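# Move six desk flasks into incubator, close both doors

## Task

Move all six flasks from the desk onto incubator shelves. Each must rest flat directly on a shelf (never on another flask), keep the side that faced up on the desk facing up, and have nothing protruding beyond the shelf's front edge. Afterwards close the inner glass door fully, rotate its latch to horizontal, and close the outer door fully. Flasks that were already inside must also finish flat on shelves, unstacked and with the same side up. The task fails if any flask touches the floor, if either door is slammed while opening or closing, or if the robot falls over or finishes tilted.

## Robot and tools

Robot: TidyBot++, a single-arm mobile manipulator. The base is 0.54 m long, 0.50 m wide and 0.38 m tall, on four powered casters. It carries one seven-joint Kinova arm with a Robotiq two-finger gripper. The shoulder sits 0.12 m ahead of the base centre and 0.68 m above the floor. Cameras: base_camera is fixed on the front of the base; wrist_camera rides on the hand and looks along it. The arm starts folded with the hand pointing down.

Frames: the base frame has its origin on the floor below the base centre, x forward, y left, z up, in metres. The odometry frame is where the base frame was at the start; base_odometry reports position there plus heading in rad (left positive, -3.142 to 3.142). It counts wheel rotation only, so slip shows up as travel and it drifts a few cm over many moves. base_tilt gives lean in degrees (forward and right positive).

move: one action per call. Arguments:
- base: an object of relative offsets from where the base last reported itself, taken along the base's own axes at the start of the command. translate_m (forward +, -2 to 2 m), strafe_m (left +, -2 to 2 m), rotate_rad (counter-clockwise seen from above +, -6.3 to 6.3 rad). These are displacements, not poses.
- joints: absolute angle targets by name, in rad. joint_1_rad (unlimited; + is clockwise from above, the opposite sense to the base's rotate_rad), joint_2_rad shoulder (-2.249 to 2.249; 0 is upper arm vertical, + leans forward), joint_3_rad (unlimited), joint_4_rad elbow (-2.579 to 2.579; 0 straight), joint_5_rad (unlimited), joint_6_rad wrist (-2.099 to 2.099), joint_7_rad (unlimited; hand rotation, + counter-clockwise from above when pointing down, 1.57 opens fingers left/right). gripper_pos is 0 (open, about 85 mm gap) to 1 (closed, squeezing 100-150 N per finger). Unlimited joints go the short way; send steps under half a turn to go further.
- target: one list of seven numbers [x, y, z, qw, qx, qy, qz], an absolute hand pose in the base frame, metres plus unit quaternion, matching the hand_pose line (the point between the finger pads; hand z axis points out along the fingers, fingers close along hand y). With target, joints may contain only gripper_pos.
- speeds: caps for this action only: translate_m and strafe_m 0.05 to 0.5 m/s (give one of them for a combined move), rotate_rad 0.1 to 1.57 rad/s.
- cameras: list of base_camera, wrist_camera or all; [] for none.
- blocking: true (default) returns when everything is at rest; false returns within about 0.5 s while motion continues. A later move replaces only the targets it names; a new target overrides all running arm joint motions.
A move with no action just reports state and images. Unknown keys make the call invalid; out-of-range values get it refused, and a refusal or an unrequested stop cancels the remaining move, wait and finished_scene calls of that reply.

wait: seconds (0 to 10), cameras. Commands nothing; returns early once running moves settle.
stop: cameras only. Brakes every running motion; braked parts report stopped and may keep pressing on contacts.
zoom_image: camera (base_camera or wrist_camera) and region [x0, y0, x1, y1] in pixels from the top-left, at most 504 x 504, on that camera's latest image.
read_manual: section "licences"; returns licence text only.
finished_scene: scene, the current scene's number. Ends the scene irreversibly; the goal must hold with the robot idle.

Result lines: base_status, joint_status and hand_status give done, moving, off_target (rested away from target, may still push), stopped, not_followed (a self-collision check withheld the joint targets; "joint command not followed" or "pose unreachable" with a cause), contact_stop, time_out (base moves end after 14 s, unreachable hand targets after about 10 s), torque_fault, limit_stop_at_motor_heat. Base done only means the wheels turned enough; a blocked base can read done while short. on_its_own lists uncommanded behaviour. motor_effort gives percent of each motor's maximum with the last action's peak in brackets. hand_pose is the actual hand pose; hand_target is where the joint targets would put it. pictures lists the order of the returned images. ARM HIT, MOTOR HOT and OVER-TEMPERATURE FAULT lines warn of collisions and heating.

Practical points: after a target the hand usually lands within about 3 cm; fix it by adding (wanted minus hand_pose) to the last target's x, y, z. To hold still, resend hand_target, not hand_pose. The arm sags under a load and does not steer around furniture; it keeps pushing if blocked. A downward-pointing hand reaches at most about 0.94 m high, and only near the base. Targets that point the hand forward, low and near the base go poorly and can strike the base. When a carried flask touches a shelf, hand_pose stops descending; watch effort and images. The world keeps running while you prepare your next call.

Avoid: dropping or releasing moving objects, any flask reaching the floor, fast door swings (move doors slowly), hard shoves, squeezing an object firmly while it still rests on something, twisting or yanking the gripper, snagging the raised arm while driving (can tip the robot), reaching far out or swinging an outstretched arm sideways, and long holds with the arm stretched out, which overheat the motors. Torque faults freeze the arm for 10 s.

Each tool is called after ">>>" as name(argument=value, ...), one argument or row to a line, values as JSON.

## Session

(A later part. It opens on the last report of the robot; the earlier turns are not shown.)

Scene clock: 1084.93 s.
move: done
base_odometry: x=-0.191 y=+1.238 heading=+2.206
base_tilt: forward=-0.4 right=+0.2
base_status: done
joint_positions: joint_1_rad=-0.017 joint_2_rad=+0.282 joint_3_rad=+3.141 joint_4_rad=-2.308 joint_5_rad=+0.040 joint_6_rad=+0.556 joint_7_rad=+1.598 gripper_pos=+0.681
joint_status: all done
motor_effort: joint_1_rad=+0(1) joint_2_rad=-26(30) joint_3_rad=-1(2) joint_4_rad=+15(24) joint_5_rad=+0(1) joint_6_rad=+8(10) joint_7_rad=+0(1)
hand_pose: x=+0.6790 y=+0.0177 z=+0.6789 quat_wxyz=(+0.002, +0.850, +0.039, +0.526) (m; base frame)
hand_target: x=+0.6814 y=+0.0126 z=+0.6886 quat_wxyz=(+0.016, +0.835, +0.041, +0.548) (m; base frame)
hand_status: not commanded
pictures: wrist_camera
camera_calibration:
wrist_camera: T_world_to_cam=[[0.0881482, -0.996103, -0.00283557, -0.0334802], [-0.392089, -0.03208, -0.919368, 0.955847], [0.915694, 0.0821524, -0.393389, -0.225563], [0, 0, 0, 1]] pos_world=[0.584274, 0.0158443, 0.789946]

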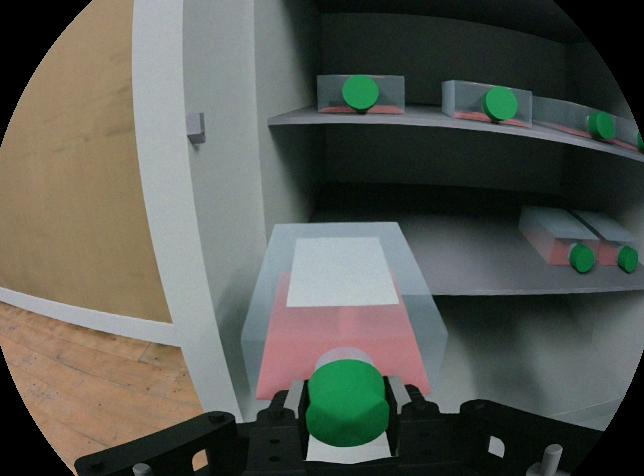

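>>> move(
  joints={"joint_1_rad":0.06},
  base={"translate_m":0.22},
  speeds={"translate_m":0.12},
  cameras=["wrist_camera"],
)

Scene clock: 1092.53 s.
move: done
base_odometry: x=-0.322 y=+1.415 heading=+2.207
base_tilt: forward=-0.3 right=+0.3
base_status: done
joint_positions: joint_1_rad=+0.046 joint_2_rad=+0.289 joint_3_rad=+3.141 joint_4_rad=-2.314 joint_5_rad=+0.040 joint_6_rad=+0.561 joint_7_rad=+1.598 gripper_pos=+0.681
joint_status: all done
motor_effort: joint_1_rad=+0(2) joint_2_rad=-26(29) joint_3_rad=-1(2) joint_4_rad=+15(16) joint_5_rad=+0(1) joint_6_rad=+9(9) joint_7_rad=+0(1)
hand_pose: x=+0.6770 y=-0.0175 z=+0.6736 quat_wxyz=(+0.019, +0.853, +0.012, +0.522) (m; base frame)
hand_target: x=+0.6806 y=-0.0324 z=+0.6886 quat_wxyz=(+0.038, +0.836, +0.008, +0.547) (m; base frame)
hand_status: not commanded
pictures: wrist_camera
camera_calibration:
wrist_camera: T_world_to_cam=[[0.0252493, -0.999675, -0.00354988, -0.0253268], [-0.400687, -0.00686695, -0.916189, 0.953229], [0.915867, 0.0245555, -0.400731, -0.219088], [0, 0, 0, 1]] pos_world=[0.583242, -0.013393, 0.785453]

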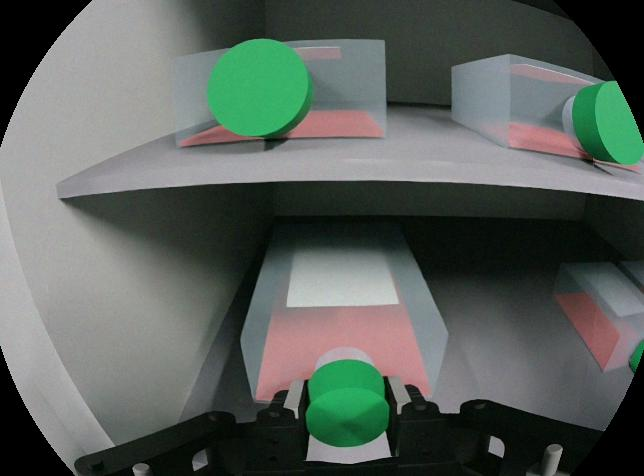

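>>> move(
  base={"translate_m":0.03},
  speeds={"translate_m":0.08},
  joints={"joint_2_rad":0.34,"joint_4_rad":-2.35,"joint_6_rad":0.68},
  cameras=["wrist_camera"],
)

Scene clock: 1105.37 s.
move: done
base_odometry: x=-0.340 y=+1.439 heading=+2.207
base_tilt: forward=-0.3 right=+0.2
base_status: done
joint_positions: joint_1_rad=+0.046 joint_2_rad=+0.342 joint_3_rad=+3.141 joint_4_rad=-2.329 joint_5_rad=+0.040 joint_6_rad=+0.601 joint_7_rad=+1.598 gripper_pos=+0.681
joint_status: all done
motor_effort: joint_1_rad=+0(2) joint_2_rad=-27(30) joint_3_rad=-1(2) joint_4_rad=+13(16) joint_5_rad=+1(1) joint_6_rad=+8(10) joint_7_rad=+0(1)
hand_pose: x=+0.6757 y=-0.0171 z=+0.6490 quat_wxyz=(+0.017, +0.860, +0.012, +0.510) (m; base frame)
hand_target: x=+0.6773 y=-0.0322 z=+0.6633 quat_wxyz=(+0.037, +0.844, +0.008, +0.535) (m; base frame)
hand_status: not commanded
pictures: wrist_camera
camera_calibration:
wrist_camera: T_world_to_cam=[[0.0258588, -0.999642, -0.00690692, -0.0231429], [-0.425553, -0.00475579, -0.904921, 0.939692], [0.904564, 0.0263395, -0.425523, -0.204008], [0, 0, 0, 1]] pos_world=[0.585026, -0.0132921, 0.763377]

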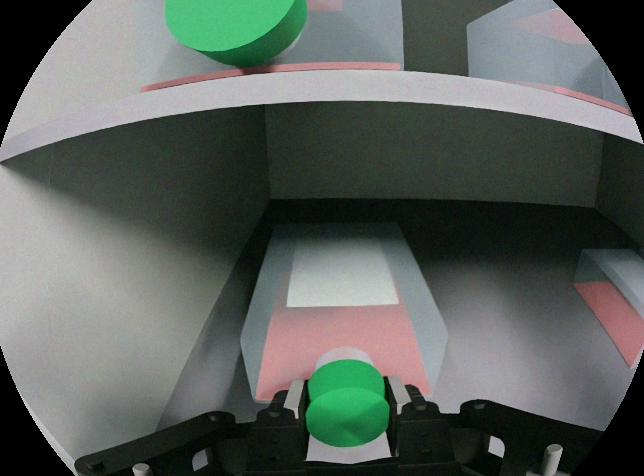

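>>> move(
  joints={"joint_2_rad":0.395,"joint_4_rad":-2.375,"joint_6_rad":0.76},
  cameras=["wrist_camera"],
)

>>> move(
  joints={"joint_2_rad":0.425,"joint_4_rad":-2.388,"joint_6_rad":0.80},
  cameras=["wrist_camera"],
)

Scene clock: 1111.97 s.
move: done
base_odometry: x=-0.340 y=+1.439 heading=+2.207
base_tilt: forward=-0.3 right=+0.2
base_status: not commanded
joint_positions: joint_1_rad=+0.046 joint_2_rad=+0.391 joint_3_rad=+3.141 joint_4_rad=-2.354 joint_5_rad=+0.040 joint_6_rad=+0.682 joint_7_rad=+1.598 gripper_pos=+0.681
joint_status: all done
motor_effort: joint_1_rad=-1(1) joint_2_rad=-28(30) joint_3_rad=-1(2) joint_4_rad=+12(14) joint_5_rad=+0(1) joint_6_rad=+9(10) joint_7_rad=+0(1)
hand_pose: x=+0.6747 y=-0.0162 z=+0.6334 quat_wxyz=(+0.016, +0.858, +0.012, +0.513) (m; base frame)
hand_target: x=+0.6759 y=-0.0321 z=+0.6449 quat_wxyz=(+0.037, +0.844, +0.008, +0.535) (m; base frame)
hand_status: not commanded
pictures: wrist_camera
camera_calibration:
wrist_camera: T_world_to_cam=[[0.0272629, -0.999583, -0.00947939, -0.0217062], [-0.419593, -0.00283599, -0.907708, 0.923024], [0.907303, 0.0287243, -0.419495, -0.215415], [0, 0, 0, 1]] pos_world=[0.583333, -0.0128918, 0.747265]

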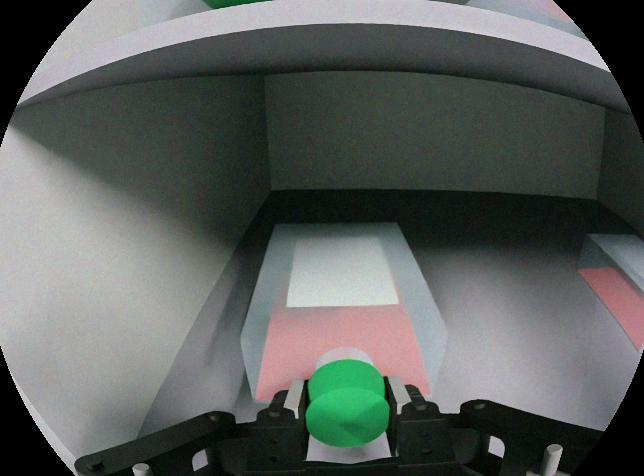

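Scene clock: 1112.67 s.
move: done
base_odometry: x=-0.340 y=+1.439 heading=+2.207
base_tilt: forward=-0.2 right=+0.2
base_status: not commanded
joint_positions: joint_1_rad=+0.046 joint_2_rad=+0.419 joint_3_rad=+3.141 joint_4_rad=-2.367 joint_5_rad=+0.040 joint_6_rad=+0.724 joint_7_rad=+1.598 gripper_pos=+0.681
joint_status: all done
motor_effort: joint_1_rad=+0(1) joint_2_rad=-28(30) joint_3_rad=-1(2) joint_4_rad=+11(13) joint_5_rad=+0(1) joint_6_rad=+9(9) joint_7_rad=+0(0)
hand_pose: x=+0.6738 y=-0.0158 z=+0.6247 quat_wxyz=(+0.015, +0.858, +0.011, +0.514) (m; base frame)
hand_target: x=+0.6744 y=-0.0320 z=+0.6344 quat_wxyz=(+0.037, +0.845, +0.008, +0.534) (m; base frame)
hand_status: not commanded
pictures: wrist_camera
camera_calibration:
wrist_camera: T_world_to_cam=[[0.0278472, -0.999554, -0.0108132, -0.0209155], [-0.418236, -0.00182554, -0.908337, 0.914168], [0.907912, 0.0298171, -0.4181, -0.219531], [0, 0, 0, 1]] pos_world=[0.582235, -0.0126916, 0.73836]

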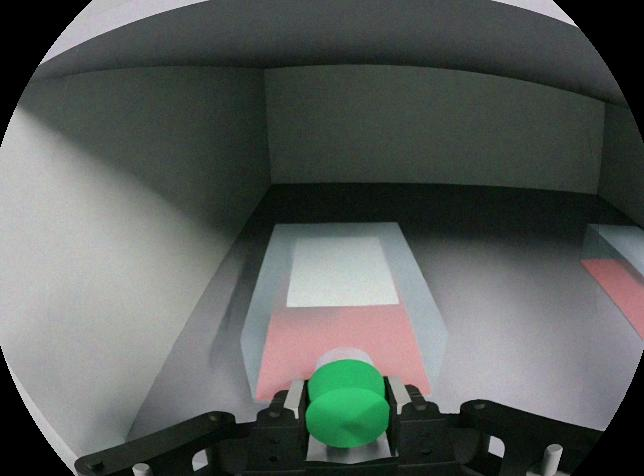

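>>> move(
  joints={"joint_2_rad":0.45,"joint_4_rad":-2.4,"joint_6_rad":0.84},
  cameras=[],
)

>>> move(
  joints={"joint_2_rad":0.47,"joint_4_rad":-2.41,"joint_6_rad":0.87},
  cameras=["wrist_camera"],
)

Scene clock: 1116.60 s.
move: done
base_odometry: x=-0.340 y=+1.439 heading=+2.207
base_tilt: forward=-0.3 right=+0.3
base_status: not commanded
joint_positions: joint_1_rad=+0.046 joint_2_rad=+0.443 joint_3_rad=+3.141 joint_4_rad=-2.379 joint_5_rad=+0.040 joint_6_rad=+0.765 joint_7_rad=+1.598 gripper_pos=+0.681
joint_status: all done
motor_effort: joint_1_rad=+0(1) joint_2_rad=-29(30) joint_3_rad=-1(2) joint_4_rad=+11(12) joint_5_rad=+0(1) joint_6_rad=+9(9) joint_7_rad=+0(0)
hand_pose: x=+0.6730 y=-0.0154 z=+0.6181 quat_wxyz=(+0.014, +0.856, +0.011, +0.516) (m; base frame)
hand_target: x=+0.6732 y=-0.0319 z=+0.6272 quat_wxyz=(+0.037, +0.844, +0.008, +0.535) (m; base frame)
hand_status: not commanded
pictures: none
No camera images: "cameras" was empty.

Scene clock: 1117.20 s.
move: done
base_odometry: x=-0.340 y=+1.439 heading=+2.207
base_tilt: forward=-0.3 right=+0.1
base_status: not commanded
joint_positions: joint_1_rad=+0.046 joint_2_rad=+0.458 joint_3_rad=+3.141 joint_4_rad=-2.387 joint_5_rad=+0.040 joint_6_rad=+0.798 joint_7_rad=+1.598 gripper_pos=+0.681
joint_status: all done
motor_effort: joint_1_rad=+0(1) joint_2_rad=-28(29) joint_3_rad=-1(2) joint_4_rad=+11(11) joint_5_rad=+0(1) joint_6_rad=+9(9) joint_7_rad=+0(0)
hand_pose: x=+0.6732 y=-0.0151 z=+0.6160 quat_wxyz=(+0.014, +0.854, +0.011, +0.520) (m; base frame)
hand_target: x=+0.6717 y=-0.0319 z=+0.6209 quat_wxyz=(+0.037, +0.844, +0.008, +0.535) (m; base frame)
hand_status: not commanded
pictures: wrist_camera
camera_calibration:
wrist_camera: T_world_to_cam=[[0.0289929, -0.9995, -0.0125815, -0.020034], [-0.404241, -0.000212498, -0.914652, 0.900481], [0.914193, 0.0316044, -0.404046, -0.235458], [0, 0, 0, 1]] pos_world=[0.579847, -0.0123912, 0.72824]

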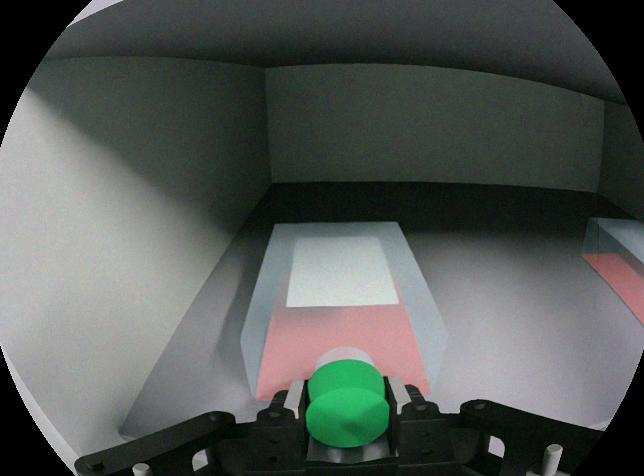

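>>> move(
  joints={"joint_2_rad":0.49,"joint_4_rad":-2.42,"joint_6_rad":0.89},
  cameras=[],
)

>>> move(
  joints={"gripper_pos":0.5},
  cameras=[],
)

>>> move(
  base={"translate_m":-0.15},
  speeds={"translate_m":0.1},
  cameras=["wrist_camera"],
)

Scene clock: 1124.43 s.
move: done
base_odometry: x=-0.340 y=+1.439 heading=+2.207
base_tilt: forward=-0.3 right=+0.2
base_status: not commanded
joint_positions: joint_1_rad=+0.046 joint_2_rad=+0.468 joint_3_rad=+3.141 joint_4_rad=-2.394 joint_5_rad=+0.040 joint_6_rad=+0.826 joint_7_rad=+1.598 gripper_pos=+0.681
joint_status: all done
motor_effort: joint_1_rad=+0(1) joint_2_rad=-27(29) joint_3_rad=-1(2) joint_4_rad=+9(11) joint_5_rad=+1(1) joint_6_rad=+8(9) joint_7_rad=+0(1)
hand_pose: x=+0.6735 y=-0.0149 z=+0.6156 quat_wxyz=(+0.014, +0.851, +0.011, +0.525) (m; base frame)
hand_target: x=+0.6687 y=-0.0317 z=+0.6119 quat_wxyz=(+0.037, +0.847, +0.008, +0.531) (m; base frame)
hand_status: not commanded
pictures: none
No camera images: "cameras" was empty.

Scene clock: 1125.23 s.
move: done
base_odometry: x=-0.340 y=+1.439 heading=+2.207
base_tilt: forward=-0.3 right=+0.2
base_status: not commanded
joint_positions: joint_1_rad=+0.046 joint_2_rad=+0.471 joint_3_rad=+3.141 joint_4_rad=-2.394 joint_5_rad=+0.040 joint_6_rad=+0.826 joint_7_rad=+1.598 gripper_pos=+0.500
joint_status: all done
motor_effort: joint_1_rad=-1(1) joint_2_rad=-27(28) joint_3_rad=-2(2) joint_4_rad=+9(10) joint_5_rad=+0(1) joint_6_rad=+7(8) joint_7_rad=+1(1)
hand_pose: x=+0.6732 y=-0.0149 z=+0.6139 quat_wxyz=(+0.013, +0.852, +0.011, +0.524) (m; base frame)
hand_target: x=+0.6687 y=-0.0317 z=+0.6119 quat_wxyz=(+0.037, +0.847, +0.008, +0.531) (m; base frame)
hand_status: not commanded
pictures: none
No camera images: "cameras" was empty.

Scene clock: 1127.30 s.
move: done
base_odometry: x=-0.251 y=+1.318 heading=+2.208
base_tilt: forward=-0.3 right=+0.2
base_status: done
joint_positions: joint_1_rad=+0.046 joint_2_rad=+0.478 joint_3_rad=+3.141 joint_4_rad=-2.402 joint_5_rad=+0.040 joint_6_rad=+0.829 joint_7_rad=+1.598 gripper_pos=+0.500
joint_status: not commanded
motor_effort: joint_1_rad=+0(1) joint_2_rad=-28(29) joint_3_rad=-1(2) joint_4_rad=+9(11) joint_5_rad=+1(1) joint_6_rad=+8(9) joint_7_rad=+0(1)
hand_pose: x=+0.6695 y=-0.0147 z=+0.6076 quat_wxyz=(+0.013, +0.855, +0.011, +0.518) (m; base frame)
hand_target: x=+0.6687 y=-0.0317 z=+0.6119 quat_wxyz=(+0.037, +0.847, +0.008, +0.531) (m; base frame)
hand_status: not commanded
pictures: wrist_camera
camera_calibration:
wrist_camera: T_world_to_cam=[[0.0292895, -0.999471, -0.0141018, -0.0188186], [-0.408897, 0.000893164, -0.91258, 0.89321], [0.912111, 0.0324952, -0.408654, -0.23129], [0, 0, 0, 1]] pos_world=[0.576744, -0.0120906, 0.720342]

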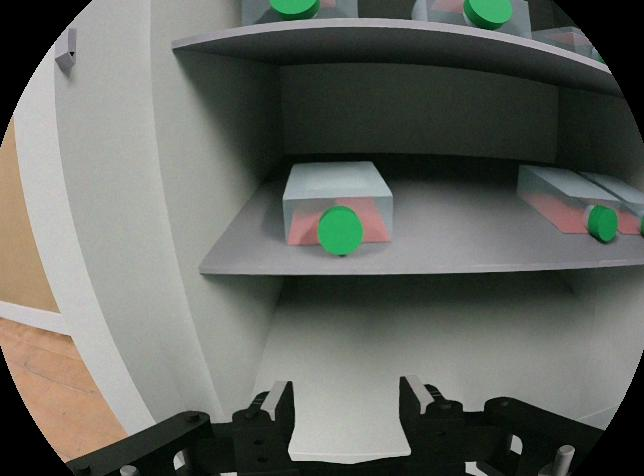

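>>> move(
  base={"translate_m":-0.4},
  cameras=[],
)

>>> move(
  base={"rotate_rad":1.587},
  joints={"joint_1_rad":0.38,"joint_2_rad":-0.15,"joint_4_rad":-2.15,"joint_6_rad":-0.05,"gripper_pos":0.25},
  cameras=[],
)

>>> move(
  base={"translate_m":1.338,"strafe_m":1.174},
  cameras=["wrist_camera"],
)

Scene clock: 1145.73 s.
move: done
base_odometry: x=-0.013 y=+0.996 heading=+2.208
base_tilt: forward=-0.3 right=+0.2
base_status: done
joint_positions: joint_1_rad=+0.046 joint_2_rad=+0.484 joint_3_rad=+3.141 joint_4_rad=-2.411 joint_5_rad=+0.040 joint_6_rad=+0.829 joint_7_rad=+1.598 gripper_pos=+0.500
joint_status: not commanded
motor_effort: joint_1_rad=+0(1) joint_2_rad=-28(32) joint_3_rad=-1(2) joint_4_rad=+9(12) joint_5_rad=+0(1) joint_6_rad=+8(9) joint_7_rad=+0(1)
hand_pose: x=+0.6653 y=-0.0145 z=+0.6016 quat_wxyz=(+0.013, +0.859, +0.011, +0.512) (m; base frame)
hand_target: x=+0.6687 y=-0.0317 z=+0.6119 quat_wxyz=(+0.037, +0.847, +0.008, +0.531) (m; base frame)
hand_status: not commanded
pictures: none
No camera images: "cameras" was empty.

Scene clock: 1148.27 s.
move: done
base_odometry: x=-0.013 y=+0.996 heading=-2.488
base_tilt: forward=-0.4 right=+0.2
base_status: done
joint_positions: joint_1_rad=+0.358 joint_2_rad=-0.140 joint_3_rad=+3.138 joint_4_rad=-2.166 joint_5_rad=+0.040 joint_6_rad=+0.024 joint_7_rad=+1.598 gripper_pos=+0.250
joint_status: all done
motor_effort: joint_1_rad=+0(3) joint_2_rad=-16(30) joint_3_rad=+0(3) joint_4_rad=+21(22) joint_5_rad=+0(1) joint_6_rad=+8(9) joint_7_rad=+0(1)
hand_pose: x=+0.5945 y=-0.1745 z=+0.8301 quat_wxyz=(+0.113, +0.833, -0.121, +0.528) (m; base frame)
hand_target: x=+0.5831 y=-0.1839 z=+0.8235 quat_wxyz=(+0.118, +0.845, -0.128, +0.505) (m; base frame)
hand_status: not commanded
pictures: none
No camera images: "cameras" was empty.

Scene clock: 1153.23 s.
move: done
base_odometry: x=-0.362 y=-0.749 heading=-2.488
base_tilt: forward=-0.3 right=+0.2
base_status: done
joint_positions: joint_1_rad=+0.366 joint_2_rad=-0.142 joint_3_rad=+3.139 joint_4_rad=-2.164 joint_5_rad=+0.040 joint_6_rad=+0.022 joint_7_rad=+1.598 gripper_pos=+0.250
joint_status: not commanded
motor_effort: joint_1_rad=+0(3) joint_2_rad=-16(18) joint_3_rad=-1(3) joint_4_rad=+21(21) joint_5_rad=+0(1) joint_6_rad=+8(9) joint_7_rad=+0(1)
hand_pose: x=+0.5931 y=-0.1781 z=+0.8314 quat_wxyz=(+0.115, +0.833, -0.124, +0.528) (m; base frame)
hand_target: x=+0.5831 y=-0.1839 z=+0.8235 quat_wxyz=(+0.118, +0.845, -0.128, +0.505) (m; base frame)
hand_status: not commanded
pictures: wrist_camera
camera_calibration:
wrist_camera: T_world_to_cam=[[-0.30271, -0.952981, 0.0138954, 0.00517307], [-0.349608, 0.0974647, -0.931813, 1.06441], [0.886646, -0.286927, -0.362674, -0.144793], [0, 0, 0, 1]] pos_world=[0.502071, -0.140357, 0.939243]

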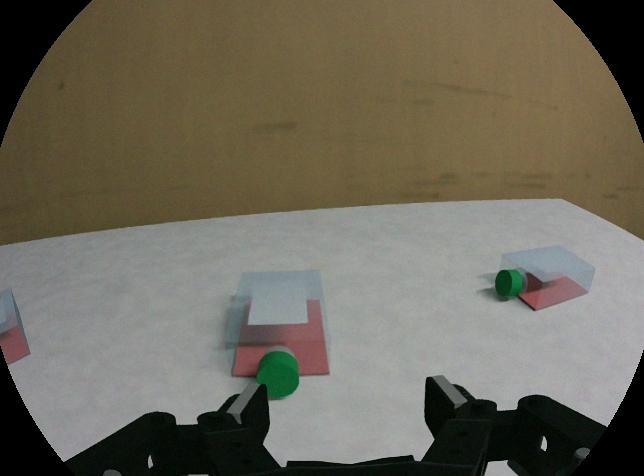

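>>> move(
  base={"translate_m":0.06,"strafe_m":0.035},
  speeds={"translate_m":0.15},
  joints={"joint_2_rad":0.0,"joint_4_rad":-2.06,"joint_6_rad":-0.05},
  cameras=["wrist_camera"],
)

Scene clock: 1161.00 s.
move: done
base_odometry: x=-0.388 y=-0.814 heading=-2.488
base_tilt: forward=-0.3 right=+0.2
base_status: done
joint_positions: joint_1_rad=+0.366 joint_2_rad=+0.001 joint_3_rad=+3.139 joint_4_rad=-2.072 joint_5_rad=+0.040 joint_6_rad=+0.018 joint_7_rad=+1.598 gripper_pos=+0.250
joint_status: all done
motor_effort: joint_1_rad=+0(1) joint_2_rad=-21(25) joint_3_rad=-1(2) joint_4_rad=+20(23) joint_5_rad=+1(1) joint_6_rad=+8(9) joint_7_rad=+0(0)
hand_pose: x=+0.6351 y=-0.1942 z=+0.8062 quat_wxyz=(+0.110, +0.847, -0.126, +0.505) (m; base frame)
hand_target: x=+0.6253 y=-0.2008 z=+0.7950 quat_wxyz=(+0.112, +0.860, -0.130, +0.480) (m; base frame)
hand_status: not commanded
pictures: wrist_camera
camera_calibration:
wrist_camera: T_world_to_cam=[[-0.302437, -0.953111, 0.010589, 0.00529222], [-0.396248, 0.115616, -0.910835, 1.07337], [0.866902, -0.279666, -0.412635, -0.141558], [0, 0, 0, 1]] pos_world=[0.549639, -0.158644, 0.919196]

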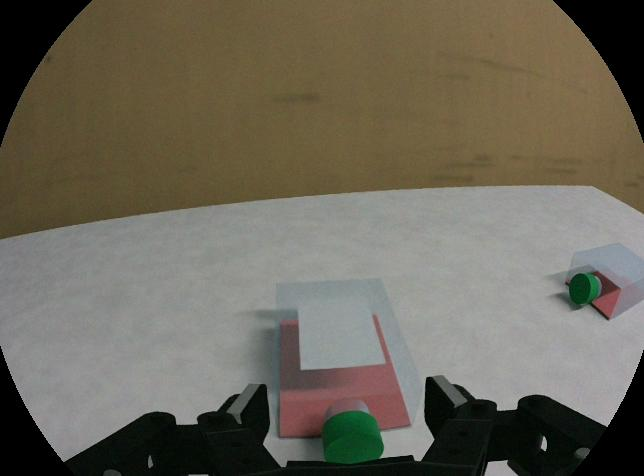

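>>> move(
  base={"strafe_m":-0.052},
  speeds={"strafe_m":0.15},
  joints={"joint_1_rad":0.265,"joint_2_rad":0.09,"joint_4_rad":-2.11,"joint_6_rad":0.24},
  cameras=["wrist_camera"],
)

Scene clock: 1169.93 s.
move: done
base_odometry: x=-0.420 y=-0.773 heading=-2.487
base_tilt: forward=-0.3 right=+0.2
base_status: done
joint_positions: joint_1_rad=+0.286 joint_2_rad=+0.085 joint_3_rad=+3.139 joint_4_rad=-2.083 joint_5_rad=+0.040 joint_6_rad=+0.174 joint_7_rad=+1.598 gripper_pos=+0.250
joint_status: all done
motor_effort: joint_1_rad=+0(3) joint_2_rad=-24(25) joint_3_rad=-1(2) joint_4_rad=+19(21) joint_5_rad=+0(1) joint_6_rad=+8(9) joint_7_rad=+0(0)
hand_pose: x=+0.6762 y=-0.1585 z=+0.7961 quat_wxyz=(+0.091, +0.835, -0.089, +0.535) (m; base frame)
hand_target: x=+0.6791 y=-0.1506 z=+0.7977 quat_wxyz=(+0.095, +0.827, -0.077, +0.549) (m; base frame)
hand_status: not commanded
pictures: wrist_camera
camera_calibration:
wrist_camera: T_world_to_cam=[[-0.221202, -0.97517, 0.0106066, -0.00661526], [-0.350255, 0.0692899, -0.934088, 1.05643], [0.91016, -0.210337, -0.356885, -0.234086], [0, 0, 0, 1]] pos_world=[0.581613, -0.128888, 0.903329]

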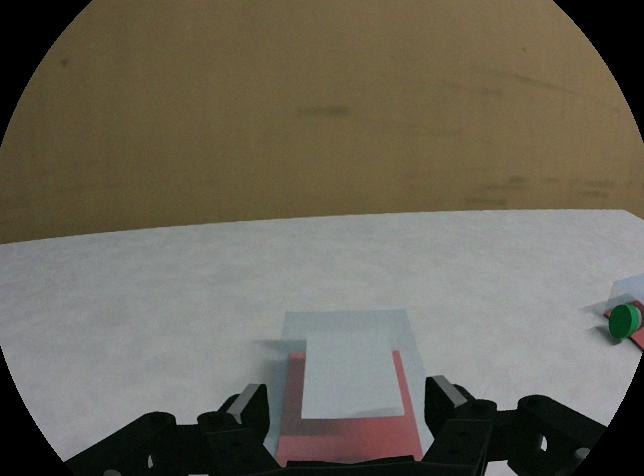

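>>> move(
  joints={"joint_2_rad":0.11,"joint_4_rad":-2.16,"joint_6_rad":0.23},
  cameras=["wrist_camera"],
)

Scene clock: 1173.57 s.
move: off_target
base_odometry: x=-0.420 y=-0.773 heading=-2.487
base_tilt: forward=-0.3 right=+0.2
base_status: not commanded
joint_positions: joint_1_rad=+0.286 joint_2_rad=+0.086 joint_3_rad=+3.139 joint_4_rad=-2.115 joint_5_rad=+0.039 joint_6_rad=+0.186 joint_7_rad=+1.598 gripper_pos=+0.250
joint_status: joint_4_rad off_target (ended at -2.115, target -2.160); the others done
motor_effort: joint_1_rad=+0(1) joint_2_rad=-19(24) joint_3_rad=-1(1) joint_4_rad=+16(19) joint_5_rad=+1(1) joint_6_rad=+5(8) joint_7_rad=+1(1)
hand_pose: x=+0.6682 y=-0.1560 z=+0.7817 quat_wxyz=(+0.089, +0.841, -0.090, +0.526) (m; base frame)
hand_target: x=+0.6641 y=-0.1465 z=+0.7569 quat_wxyz=(+0.090, +0.848, -0.079, +0.516) (m; base frame)
hand_status: not commanded
pictures: wrist_camera
camera_calibration:
wrist_camera: T_world_to_cam=[[-0.220669, -0.975309, 0.00879847, -0.00472441], [-0.368881, 0.0751036, -0.926437, 1.04735], [0.902902, -0.207681, -0.376346, -0.21098], [0, 0, 0, 1]] pos_world=[0.5758, -0.127084, 0.890949]

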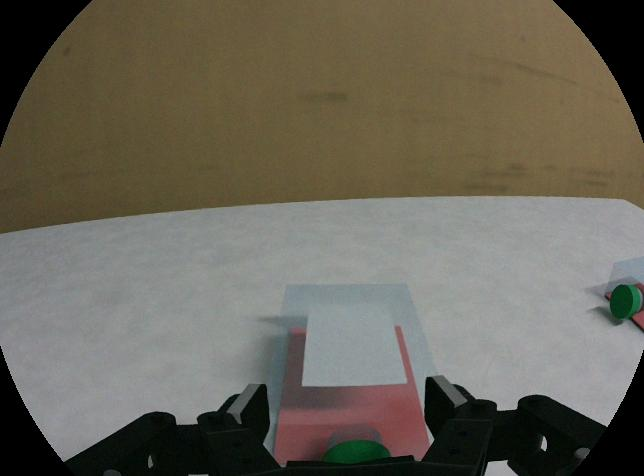

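>>> move(
  joints={"joint_2_rad":0.07,"joint_4_rad":-2.1,"joint_6_rad":0.23},
  cameras=[],
)

>>> move(
  base={"translate_m":-0.06},
  speeds={"translate_m":0.1},
  cameras=["wrist_camera"],
)

Scene clock: 1178.23 s.
move: done
base_odometry: x=-0.420 y=-0.773 heading=-2.487
base_tilt: forward=-0.3 right=+0.2
base_status: not commanded
joint_positions: joint_1_rad=+0.286 joint_2_rad=+0.085 joint_3_rad=+3.139 joint_4_rad=-2.111 joint_5_rad=+0.039 joint_6_rad=+0.186 joint_7_rad=+1.598 gripper_pos=+0.250
joint_status: all done
motor_effort: joint_1_rad=+0(1) joint_2_rad=-23(24) joint_3_rad=-1(1) joint_4_rad=+19(20) joint_5_rad=+0(1) joint_6_rad=+8(9) joint_7_rad=+0(1)
hand_pose: x=+0.6696 y=-0.1564 z=+0.7846 quat_wxyz=(+0.090, +0.839, -0.090, +0.528) (m; base frame)
hand_target: x=+0.6785 y=-0.1504 z=+0.8119 quat_wxyz=(+0.097, +0.821, -0.077, +0.557) (m; base frame)
hand_status: not commanded
pictures: none
No camera images: "cameras" was empty.

Scene clock: 1179.40 s.
move: done
base_odometry: x=-0.373 y=-0.736 heading=-2.487
base_tilt: forward=-0.3 right=+0.2
base_status: done
joint_positions: joint_1_rad=+0.285 joint_2_rad=+0.077 joint_3_rad=+3.139 joint_4_rad=-2.109 joint_5_rad=+0.039 joint_6_rad=+0.186 joint_7_rad=+1.598 gripper_pos=+0.250
joint_status: not commanded
motor_effort: joint_1_rad=+0(1) joint_2_rad=-23(26) joint_3_rad=+0(2) joint_4_rad=+19(21) joint_5_rad=+1(1) joint_6_rad=+8(9) joint_7_rad=+1(1)
hand_pose: x=+0.6693 y=-0.1557 z=+0.7902 quat_wxyz=(+0.090, +0.837, -0.089, +0.532) (m; base frame)
hand_target: x=+0.6785 y=-0.1504 z=+0.8119 quat_wxyz=(+0.097, +0.821, -0.077, +0.557) (m; base frame)
hand_status: not commanded
pictures: wrist_camera
camera_calibration:
wrist_camera: T_world_to_cam=[[-0.219803, -0.975495, 0.00980443, -0.00566205], [-0.355374, 0.0707067, -0.932046, 1.05027], [0.908513, -0.208351, -0.362207, -0.223682], [0, 0, 0, 1]] pos_world=[0.575212, -0.126389, 0.897934]

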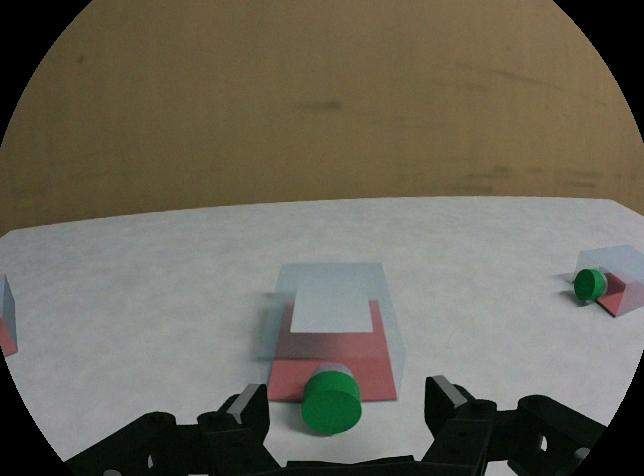

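>>> move(
  base={"strafe_m":0.008},
  joints={"joint_2_rad":0.13,"joint_4_rad":-2.19,"joint_6_rad":0.26},
  cameras=["wrist_camera"],
)

Scene clock: 1187.67 s.
move: done
base_odometry: x=-0.368 y=-0.742 heading=-2.487
base_tilt: forward=-0.3 right=+0.2
base_status: done
joint_positions: joint_1_rad=+0.279 joint_2_rad=+0.114 joint_3_rad=+3.139 joint_4_rad=-2.167 joint_5_rad=+0.039 joint_6_rad=+0.202 joint_7_rad=+1.598 gripper_pos=+0.250
joint_status: all done
motor_effort: joint_1_rad=-1(3) joint_2_rad=-21(25) joint_3_rad=-1(4) joint_4_rad=+17(20) joint_5_rad=+0(1) joint_6_rad=+7(8) joint_7_rad=+1(1)
hand_pose: x=+0.6569 y=-0.1485 z=+0.7431 quat_wxyz=(+0.082, +0.858, -0.089, +0.500) (m; base frame)
hand_target: x=+0.6593 y=-0.1452 z=+0.7387 quat_wxyz=(+0.088, +0.854, -0.080, +0.507) (m; base frame)
hand_status: not commanded
pictures: wrist_camera
camera_calibration:
wrist_camera: T_world_to_cam=[[-0.213299, -0.976979, 0.00401352, -0.00108274], [-0.425604, 0.0892205, -0.9005, 1.02691], [0.879412, -0.193784, -0.434837, -0.152769], [0, 0, 0, 1]] pos_world=[0.571174, -0.122284, 0.85831]

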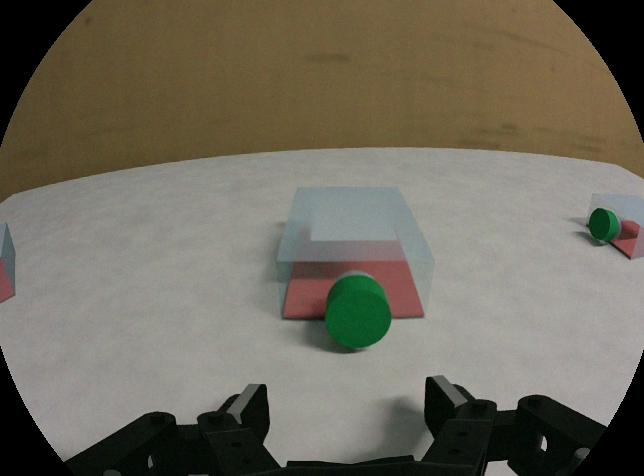

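>>> move(
  base={"translate_m":0.038,"strafe_m":-0.006},
  speeds={"translate_m":0.06},
  joints={"joint_2_rad":0.13,"joint_4_rad":-2.165,"joint_6_rad":0.28},
  cameras=["wrist_camera"],
)

Scene clock: 1193.37 s.
move: done
base_odometry: x=-0.401 y=-0.761 heading=-2.487
base_tilt: forward=-0.3 right=+0.2
base_status: done
joint_positions: joint_1_rad=+0.279 joint_2_rad=+0.121 joint_3_rad=+3.139 joint_4_rad=-2.164 joint_5_rad=+0.039 joint_6_rad=+0.211 joint_7_rad=+1.598 gripper_pos=+0.250
joint_status: all done
motor_effort: joint_1_rad=+0(1) joint_2_rad=-23(25) joint_3_rad=-1(2) joint_4_rad=+19(19) joint_5_rad=+1(1) joint_6_rad=+7(8) joint_7_rad=+0(1)
hand_pose: x=+0.6598 y=-0.1492 z=+0.7436 quat_wxyz=(+0.083, +0.856, -0.089, +0.502) (m; base frame)
hand_target: x=+0.6705 y=-0.1483 z=+0.7570 quat_wxyz=(+0.091, +0.842, -0.078, +0.526) (m; base frame)
hand_status: not commanded
pictures: wrist_camera
camera_calibration:
wrist_camera: T_world_to_cam=[[-0.212981, -0.977047, 0.00417949, -0.00153277], [-0.420581, 0.0878176, -0.902995, 1.02699], [0.881902, -0.194079, -0.429631, -0.160758], [0, 0, 0, 1]] pos_world=[0.573378, -0.122885, 0.858304]

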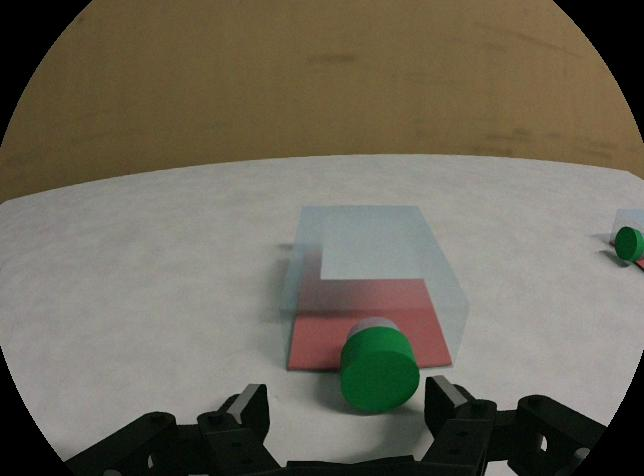

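>>> move(
  base={"translate_m":0.006,"strafe_m":-0.013},
  speeds={"translate_m":0.06},
  joints={"joint_2_rad":0.135,"joint_4_rad":-2.13,"joint_6_rad":0.29},
  cameras=["wrist_camera"],
)

Scene clock: 1197.80 s.
move: done
base_odometry: x=-0.414 y=-0.754 heading=-2.487
base_tilt: forward=-0.3 right=+0.3
base_status: done
joint_positions: joint_1_rad=+0.278 joint_2_rad=+0.125 joint_3_rad=+3.139 joint_4_rad=-2.136 joint_5_rad=+0.039 joint_6_rad=+0.219 joint_7_rad=+1.598 gripper_pos=+0.250
joint_status: all done
motor_effort: joint_1_rad=+0(2) joint_2_rad=-24(26) joint_3_rad=-1(2) joint_4_rad=+18(19) joint_5_rad=+0(1) joint_6_rad=+8(9) joint_7_rad=+0(1)
hand_pose: x=+0.6706 y=-0.1518 z=+0.7576 quat_wxyz=(+0.085, +0.848, -0.088, +0.515) (m; base frame)
hand_target: x=+0.6834 y=-0.1518 z=+0.7752 quat_wxyz=(+0.094, +0.831, -0.077, +0.543) (m; base frame)
hand_status: not commanded
pictures: wrist_camera
camera_calibration:
wrist_camera: T_world_to_cam=[[-0.212328, -0.977181, 0.00588328, -0.00354415], [-0.393029, 0.0798843, -0.91605, 1.0347], [0.894676, -0.196815, -0.401022, -0.19547], [0, 0, 0, 1]] pos_world=[0.580798, -0.124591, 0.869472]

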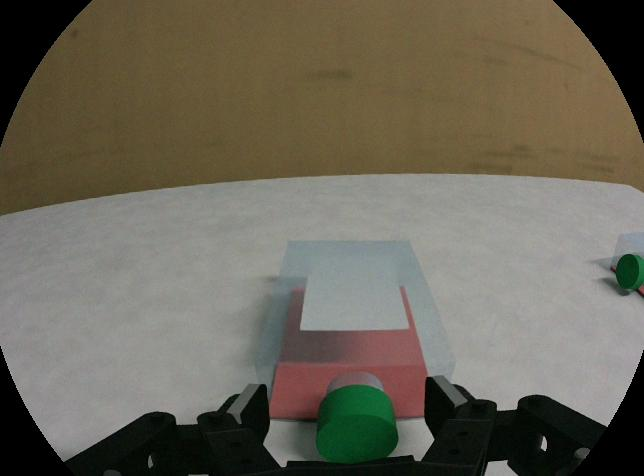

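>>> move(
  joints={"joint_2_rad":0.145,"joint_4_rad":-2.155,"joint_6_rad":0.29},
  cameras=[],
)

>>> move(
  joints={"gripper_pos":0.95},
  cameras=["wrist_camera"],
)

>>> move(
  joints={"joint_2_rad":-0.1,"joint_4_rad":-2.1,"joint_6_rad":-0.05},
  cameras=["wrist_camera"],
)

Scene clock: 1204.17 s.
move: done
base_odometry: x=-0.414 y=-0.754 heading=-2.487
base_tilt: forward=-0.3 right=+0.3
base_status: not commanded
joint_positions: joint_1_rad=+0.278 joint_2_rad=+0.131 joint_3_rad=+3.139 joint_4_rad=-2.141 joint_5_rad=+0.039 joint_6_rad=+0.219 joint_7_rad=+1.598 gripper_pos=+0.250
joint_status: all done
motor_effort: joint_1_rad=+0(1) joint_2_rad=-24(25) joint_3_rad=-1(2) joint_4_rad=+18(19) joint_5_rad=+0(1) joint_6_rad=+8(9) joint_7_rad=+0(0)
hand_pose: x=+0.6693 y=-0.1514 z=+0.7517 quat_wxyz=(+0.084, +0.851, -0.088, +0.511) (m; base frame)
hand_target: x=+0.6762 y=-0.1498 z=+0.7563 quat_wxyz=(+0.092, +0.841, -0.078, +0.528) (m; base frame)
hand_status: not commanded
pictures: none
No camera images: "cameras" was empty.

Scene clock: 1205.10 s.
move: off_target
base_odometry: x=-0.414 y=-0.754 heading=-2.487
base_tilt: forward=-0.3 right=+0.2
base_status: not commanded
joint_positions: joint_1_rad=+0.278 joint_2_rad=+0.131 joint_3_rad=+3.139 joint_4_rad=-2.141 joint_5_rad=+0.039 joint_6_rad=+0.220 joint_7_rad=+1.598 gripper_pos=+0.684
joint_status: gripper_pos off_target (ended at +0.684, target +0.950)
motor_effort: joint_1_rad=+0(1) joint_2_rad=-23(24) joint_3_rad=-1(2) joint_4_rad=+18(19) joint_5_rad=+1(1) joint_6_rad=+7(9) joint_7_rad=+0(1)
hand_pose: x=+0.6695 y=-0.1515 z=+0.7520 quat_wxyz=(+0.084, +0.851, -0.088, +0.511) (m; base frame)
hand_target: x=+0.6762 y=-0.1498 z=+0.7563 quat_wxyz=(+0.092, +0.841, -0.078, +0.528) (m; base frame)
hand_status: not commanded
pictures: wrist_camera
camera_calibration:
wrist_camera: T_world_to_cam=[[-0.212255, -0.9772, 0.00528, -0.00306034], [-0.401528, 0.0822862, -0.912143, 1.03222], [0.890912, -0.195727, -0.409838, -0.18731], [0, 0, 0, 1]] pos_world=[0.580692, -0.12459, 0.864782]

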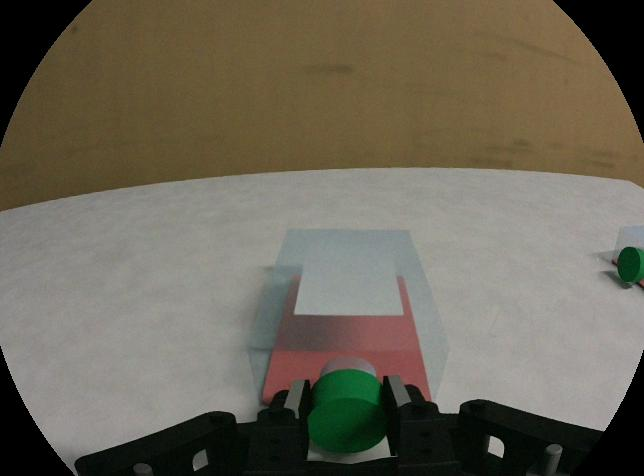

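Scene clock: 1206.67 s.
move: done
base_odometry: x=-0.414 y=-0.754 heading=-2.487
base_tilt: forward=-0.3 right=+0.2
base_status: not commanded
joint_positions: joint_1_rad=+0.278 joint_2_rad=-0.092 joint_3_rad=+3.139 joint_4_rad=-2.115 joint_5_rad=+0.039 joint_6_rad=+0.019 joint_7_rad=+1.598 gripper_pos=+0.684
joint_status: all done
motor_effort: joint_1_rad=+0(1) joint_2_rad=-18(27) joint_3_rad=-1(1) joint_4_rad=+21(22) joint_5_rad=+0(1) joint_6_rad=+9(10) joint_7_rad=+0(1)
hand_pose: x=+0.6262 y=-0.1416 z=+0.8331 quat_wxyz=(+0.091, +0.838, -0.088, +0.531) (m; base frame)
hand_target: x=+0.6213 y=-0.1349 z=+0.8261 quat_wxyz=(+0.089, +0.851, -0.079, +0.511) (m; base frame)
hand_status: not commanded
pictures: wrist_camera
camera_calibration:
wrist_camera: T_world_to_cam=[[-0.219014, -0.975636, 0.0129036, -0.00497469], [-0.358697, 0.0682089, -0.930959, 1.07483], [0.907397, -0.208522, -0.364897, -0.163173], [0, 0, 0, 1]] pos_world=[0.532511, -0.112191, 0.941143]

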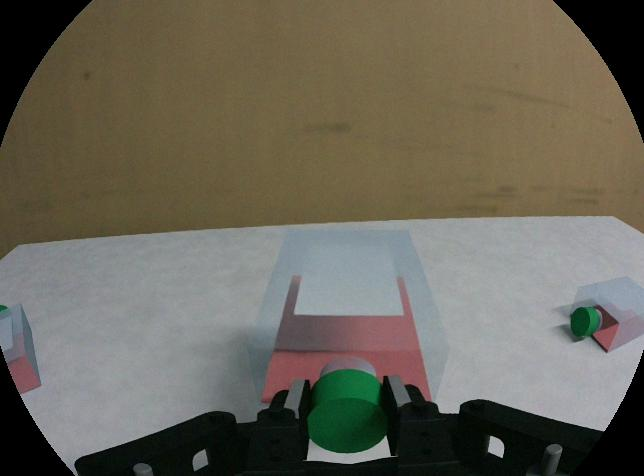

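>>> move(
  joints={"joint_2_rad":-0.333,"joint_4_rad":-2.05,"joint_6_rad":-0.38},
  base={"translate_m":-0.5},
  cameras=[],
)

>>> move(
  joints={"joint_1_rad":0.06},
  base={"rotate_rad":-1.589},
  cameras=[],
)

>>> move(
  base={"translate_m":1.259,"strafe_m":-0.96},
  cameras=["wrist_camera","base_camera"],
)

Scene clock: 1219.43 s.
move: done
base_odometry: x=-0.018 y=-0.449 heading=-2.486
base_tilt: forward=-0.3 right=+0.2
base_status: done
joint_positions: joint_1_rad=+0.278 joint_2_rad=-0.327 joint_3_rad=+3.139 joint_4_rad=-2.064 joint_5_rad=+0.039 joint_6_rad=-0.313 joint_7_rad=+1.598 gripper_pos=+0.684
joint_status: all done
motor_effort: joint_1_rad=-1(1) joint_2_rad=-11(22) joint_3_rad=+0(1) joint_4_rad=+22(24) joint_5_rad=+1(1) joint_6_rad=+9(10) joint_7_rad=+0(1)
hand_pose: x=+0.5524 y=-0.1246 z=+0.8847 quat_wxyz=(+0.093, +0.850, -0.093, +0.511) (m; base frame)
hand_target: x=+0.5465 y=-0.1146 z=+0.8773 quat_wxyz=(+0.085, +0.863, -0.080, +0.492) (m; base frame)
hand_status: not commanded
pictures: none
No camera images: "cameras" was empty.

Scene clock: 1221.83 s.
move: done
base_odometry: x=-0.018 y=-0.449 heading=+2.209
base_tilt: forward=-0.2 right=+0.1
base_status: done
joint_positions: joint_1_rad=+0.075 joint_2_rad=-0.327 joint_3_rad=+3.141 joint_4_rad=-2.064 joint_5_rad=+0.039 joint_6_rad=-0.313 joint_7_rad=+1.598 gripper_pos=+0.684
joint_status: all done
motor_effort: joint_1_rad=-1(2) joint_2_rad=-11(13) joint_3_rad=-1(3) joint_4_rad=+22(24) joint_5_rad=+1(1) joint_6_rad=+9(9) joint_7_rad=+0(1)
hand_pose: x=+0.5686 y=-0.0359 z=+0.8847 quat_wxyz=(+0.041, +0.855, -0.008, +0.518) (m; base frame)
hand_target: x=+0.5609 y=-0.0252 z=+0.8773 quat_wxyz=(+0.035, +0.867, +0.008, +0.498) (m; base frame)
hand_status: not commanded
pictures: none
No camera images: "cameras" was empty.

Scene clock: 1226.43 s.
move: done
base_odometry: x=+0.004 y=+1.134 heading=+2.208
base_tilt: forward=-0.3 right=+0.2
base_status: done
joint_positions: joint_1_rad=+0.074 joint_2_rad=-0.328 joint_3_rad=+3.141 joint_4_rad=-2.064 joint_5_rad=+0.039 joint_6_rad=-0.315 joint_7_rad=+1.598 gripper_pos=+0.684
joint_status: not commanded
motor_effort: joint_1_rad=+0(1) joint_2_rad=-11(14) joint_3_rad=-1(2) joint_4_rad=+23(24) joint_5_rad=+0(1) joint_6_rad=+8(9) joint_7_rad=+0(1)
hand_pose: x=+0.5682 y=-0.0357 z=+0.8846 quat_wxyz=(+0.041, +0.855, -0.007, +0.517) (m; base frame)
hand_target: x=+0.5609 y=-0.0252 z=+0.8773 quat_wxyz=(+0.035, +0.867, +0.008, +0.498) (m; base frame)
hand_status: not commanded
pictures: base_camera, wrist_camera
camera_calibration:
wrist_camera: T_world_to_cam=[[-0.03103, -0.999415, 0.0143737, -0.0238911], [-0.40917, -0.000419103, -0.912458, 1.10453], [0.911931, -0.0341949, -0.408917, -0.0271122], [0, 0, 0, 1]] pos_world=[0.475925, -0.0243413, 0.997099]

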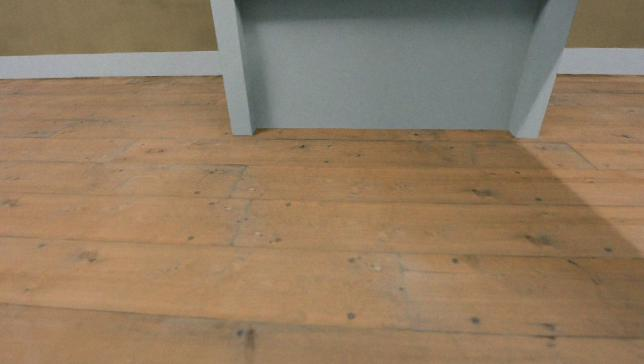

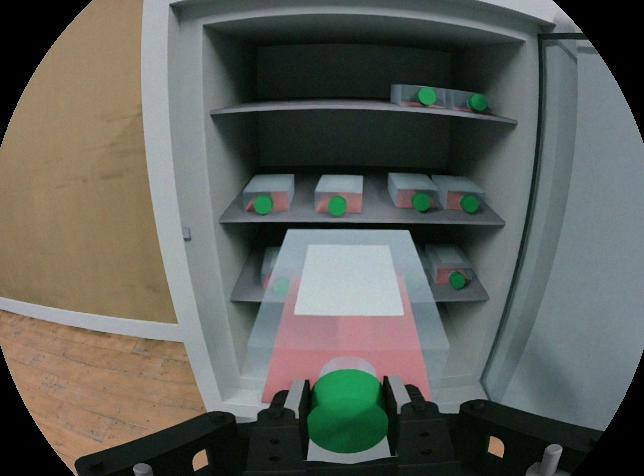

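>>> move(
  joints={"joint_2_rad":0.29,"joint_4_rad":-2.33,"joint_6_rad":0.63},
  base={"translate_m":0.18,"strafe_m":-0.045},
  speeds={"translate_m":0.15},
  cameras=["wrist_camera"],
)

Scene clock: 1246.67 s.
move: done
base_odometry: x=-0.067 y=+1.305 heading=+2.208
base_tilt: forward=-0.3 right=+0.2
base_status: done
joint_positions: joint_1_rad=+0.074 joint_2_rad=+0.290 joint_3_rad=+3.141 joint_4_rad=-2.305 joint_5_rad=+0.039 joint_6_rad=+0.547 joint_7_rad=+1.598 gripper_pos=+0.684
joint_status: all done
motor_effort: joint_1_rad=+0(1) joint_2_rad=-26(30) joint_3_rad=-1(2) joint_4_rad=+15(25) joint_5_rad=+0(1) joint_6_rad=+9(9) joint_7_rad=+0(1)
hand_pose: x=+0.6780 y=-0.0338 z=+0.6732 quat_wxyz=(+0.026, +0.854, -0.001, +0.519) (m; base frame)
hand_target: x=+0.6794 y=-0.0323 z=+0.6857 quat_wxyz=(+0.038, +0.839, +0.008, +0.543) (m; base frame)
hand_status: not commanded
pictures: wrist_camera
camera_calibration:
wrist_camera: T_world_to_cam=[[-0.00429938, -0.999983, -0.00391062, -0.0213727], [-0.406137, 0.00531974, -0.913797, 0.955607], [0.913802, -0.00234051, -0.406153, -0.215653], [0, 0, 0, 1]] pos_world=[0.585079, -0.0269606, 0.785559]

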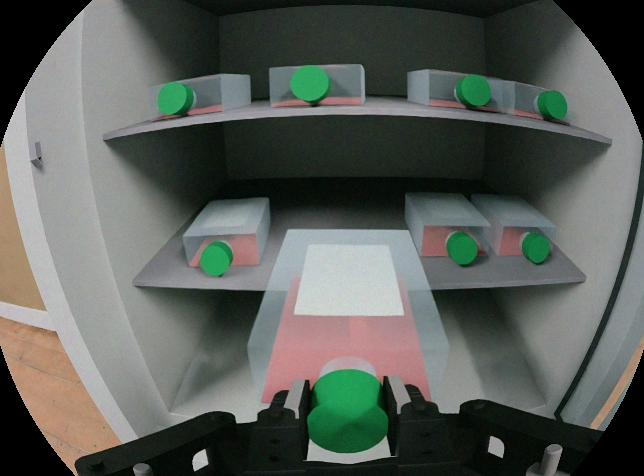

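>>> move(
  base={"translate_m":0.22},
  speeds={"translate_m":0.12},
  cameras=["wrist_camera"],
)

Scene clock: 1253.93 s.
move: done
base_odometry: x=-0.198 y=+1.482 heading=+2.208
base_tilt: forward=-0.3 right=+0.1
base_status: done
joint_positions: joint_1_rad=+0.074 joint_2_rad=+0.292 joint_3_rad=+3.141 joint_4_rad=-2.313 joint_5_rad=+0.039 joint_6_rad=+0.552 joint_7_rad=+1.598 gripper_pos=+0.684
joint_status: not commanded
motor_effort: joint_1_rad=+0(1) joint_2_rad=-27(29) joint_3_rad=-1(2) joint_4_rad=+14(17) joint_5_rad=-1(1) joint_6_rad=+9(9) joint_7_rad=+0(1)
hand_pose: x=+0.6754 y=-0.0336 z=+0.6701 quat_wxyz=(+0.026, +0.856, -0.001, +0.517) (m; base frame)
hand_target: x=+0.6794 y=-0.0323 z=+0.6857 quat_wxyz=(+0.038, +0.839, +0.008, +0.543) (m; base frame)
hand_status: not commanded
pictures: wrist_camera
camera_calibration:
wrist_camera: T_world_to_cam=[[-0.00421195, -0.999982, -0.00437896, -0.0209755], [-0.410428, 0.00572187, -0.911875, 0.95343], [0.911883, -0.00204352, -0.410445, -0.21039], [0, 0, 0, 1]] pos_world=[0.583077, -0.0268605, 0.782964]

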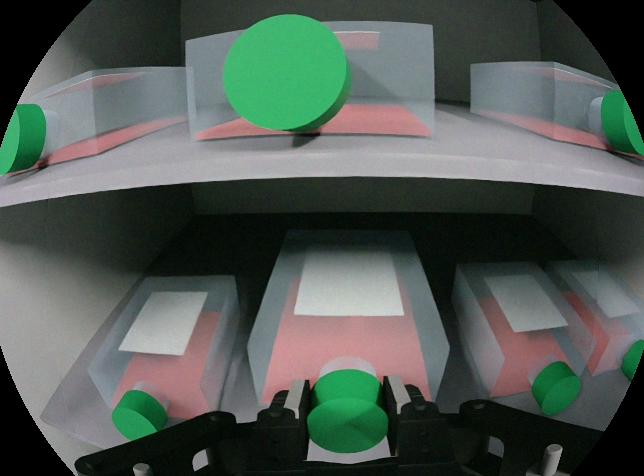

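>>> move(
  joints={"joint_2_rad":0.36,"joint_4_rad":-2.36,"joint_6_rad":0.70},
  base={"translate_m":0.025},
  speeds={"translate_m":0.06},
  cameras=["wrist_camera"],
)

>>> move(
  joints={"joint_2_rad":0.425,"joint_4_rad":-2.388,"joint_6_rad":0.79},
  cameras=["wrist_camera"],
)

Scene clock: 1260.80 s.
move: done
base_odometry: x=-0.213 y=+1.503 heading=+2.207
base_tilt: forward=-0.4 right=+0.2
base_status: done
joint_positions: joint_1_rad=+0.074 joint_2_rad=+0.361 joint_3_rad=+3.141 joint_4_rad=-2.337 joint_5_rad=+0.039 joint_6_rad=+0.621 joint_7_rad=+1.598 gripper_pos=+0.684
joint_status: all done
motor_effort: joint_1_rad=+0(1) joint_2_rad=-27(31) joint_3_rad=-1(2) joint_4_rad=+12(17) joint_5_rad=+0(1) joint_6_rad=+9(10) joint_7_rad=+0(1)
hand_pose: x=+0.6740 y=-0.0328 z=+0.6405 quat_wxyz=(+0.024, +0.862, -0.001, +0.507) (m; base frame)
hand_target: x=+0.6754 y=-0.0321 z=+0.6536 quat_wxyz=(+0.037, +0.847, +0.008, +0.531) (m; base frame)
hand_status: not commanded
pictures: wrist_camera
camera_calibration:
wrist_camera: T_world_to_cam=[[-0.0031105, -0.99996, -0.0084291, -0.018372], [-0.431534, 0.00894613, -0.902052, 0.933942], [0.902091, 0.000831614, -0.431544, -0.200971], [0, 0, 0, 1]] pos_world=[0.584265, -0.0265593, 0.755582]

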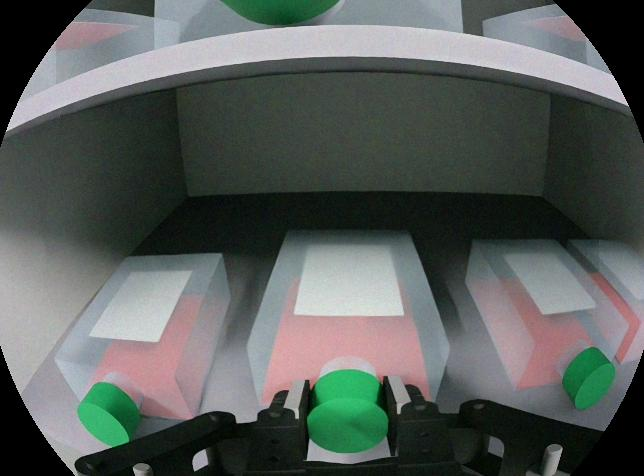

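Scene clock: 1261.73 s.
move: done
base_odometry: x=-0.213 y=+1.503 heading=+2.207
base_tilt: forward=-0.3 right=+0.2
base_status: not commanded
joint_positions: joint_1_rad=+0.074 joint_2_rad=+0.418 joint_3_rad=+3.141 joint_4_rad=-2.366 joint_5_rad=+0.039 joint_6_rad=+0.716 joint_7_rad=+1.598 gripper_pos=+0.684
joint_status: all done
motor_effort: joint_1_rad=-1(1) joint_2_rad=-27(29) joint_3_rad=-1(2) joint_4_rad=+11(14) joint_5_rad=+1(1) joint_6_rad=+8(10) joint_7_rad=+0(1)
hand_pose: x=+0.6726 y=-0.0318 z=+0.6235 quat_wxyz=(+0.022, +0.859, -0.001, +0.511) (m; base frame)
hand_target: x=+0.6730 y=-0.0319 z=+0.6316 quat_wxyz=(+0.037, +0.848, +0.008, +0.529) (m; base frame)
hand_status: not commanded
pictures: wrist_camera
camera_calibration:
wrist_camera: T_world_to_cam=[[-0.00155156, -0.999937, -0.0111576, -0.0169243], [-0.423305, 0.0107654, -0.905923, 0.914817], [0.905986, 0.0033175, -0.423295, -0.214741], [0, 0, 0, 1]] pos_world=[0.581773, -0.0260592, 0.737666]

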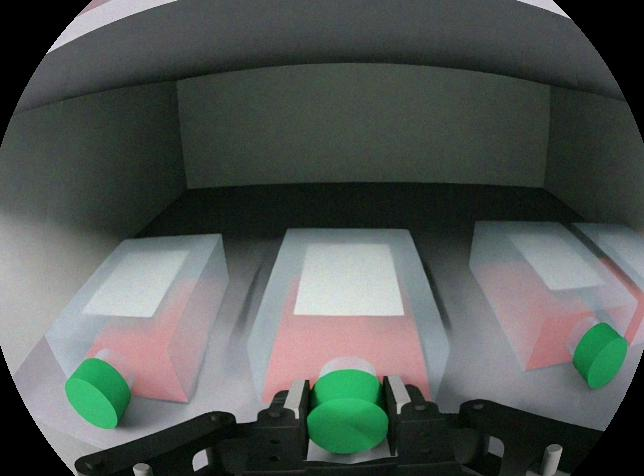

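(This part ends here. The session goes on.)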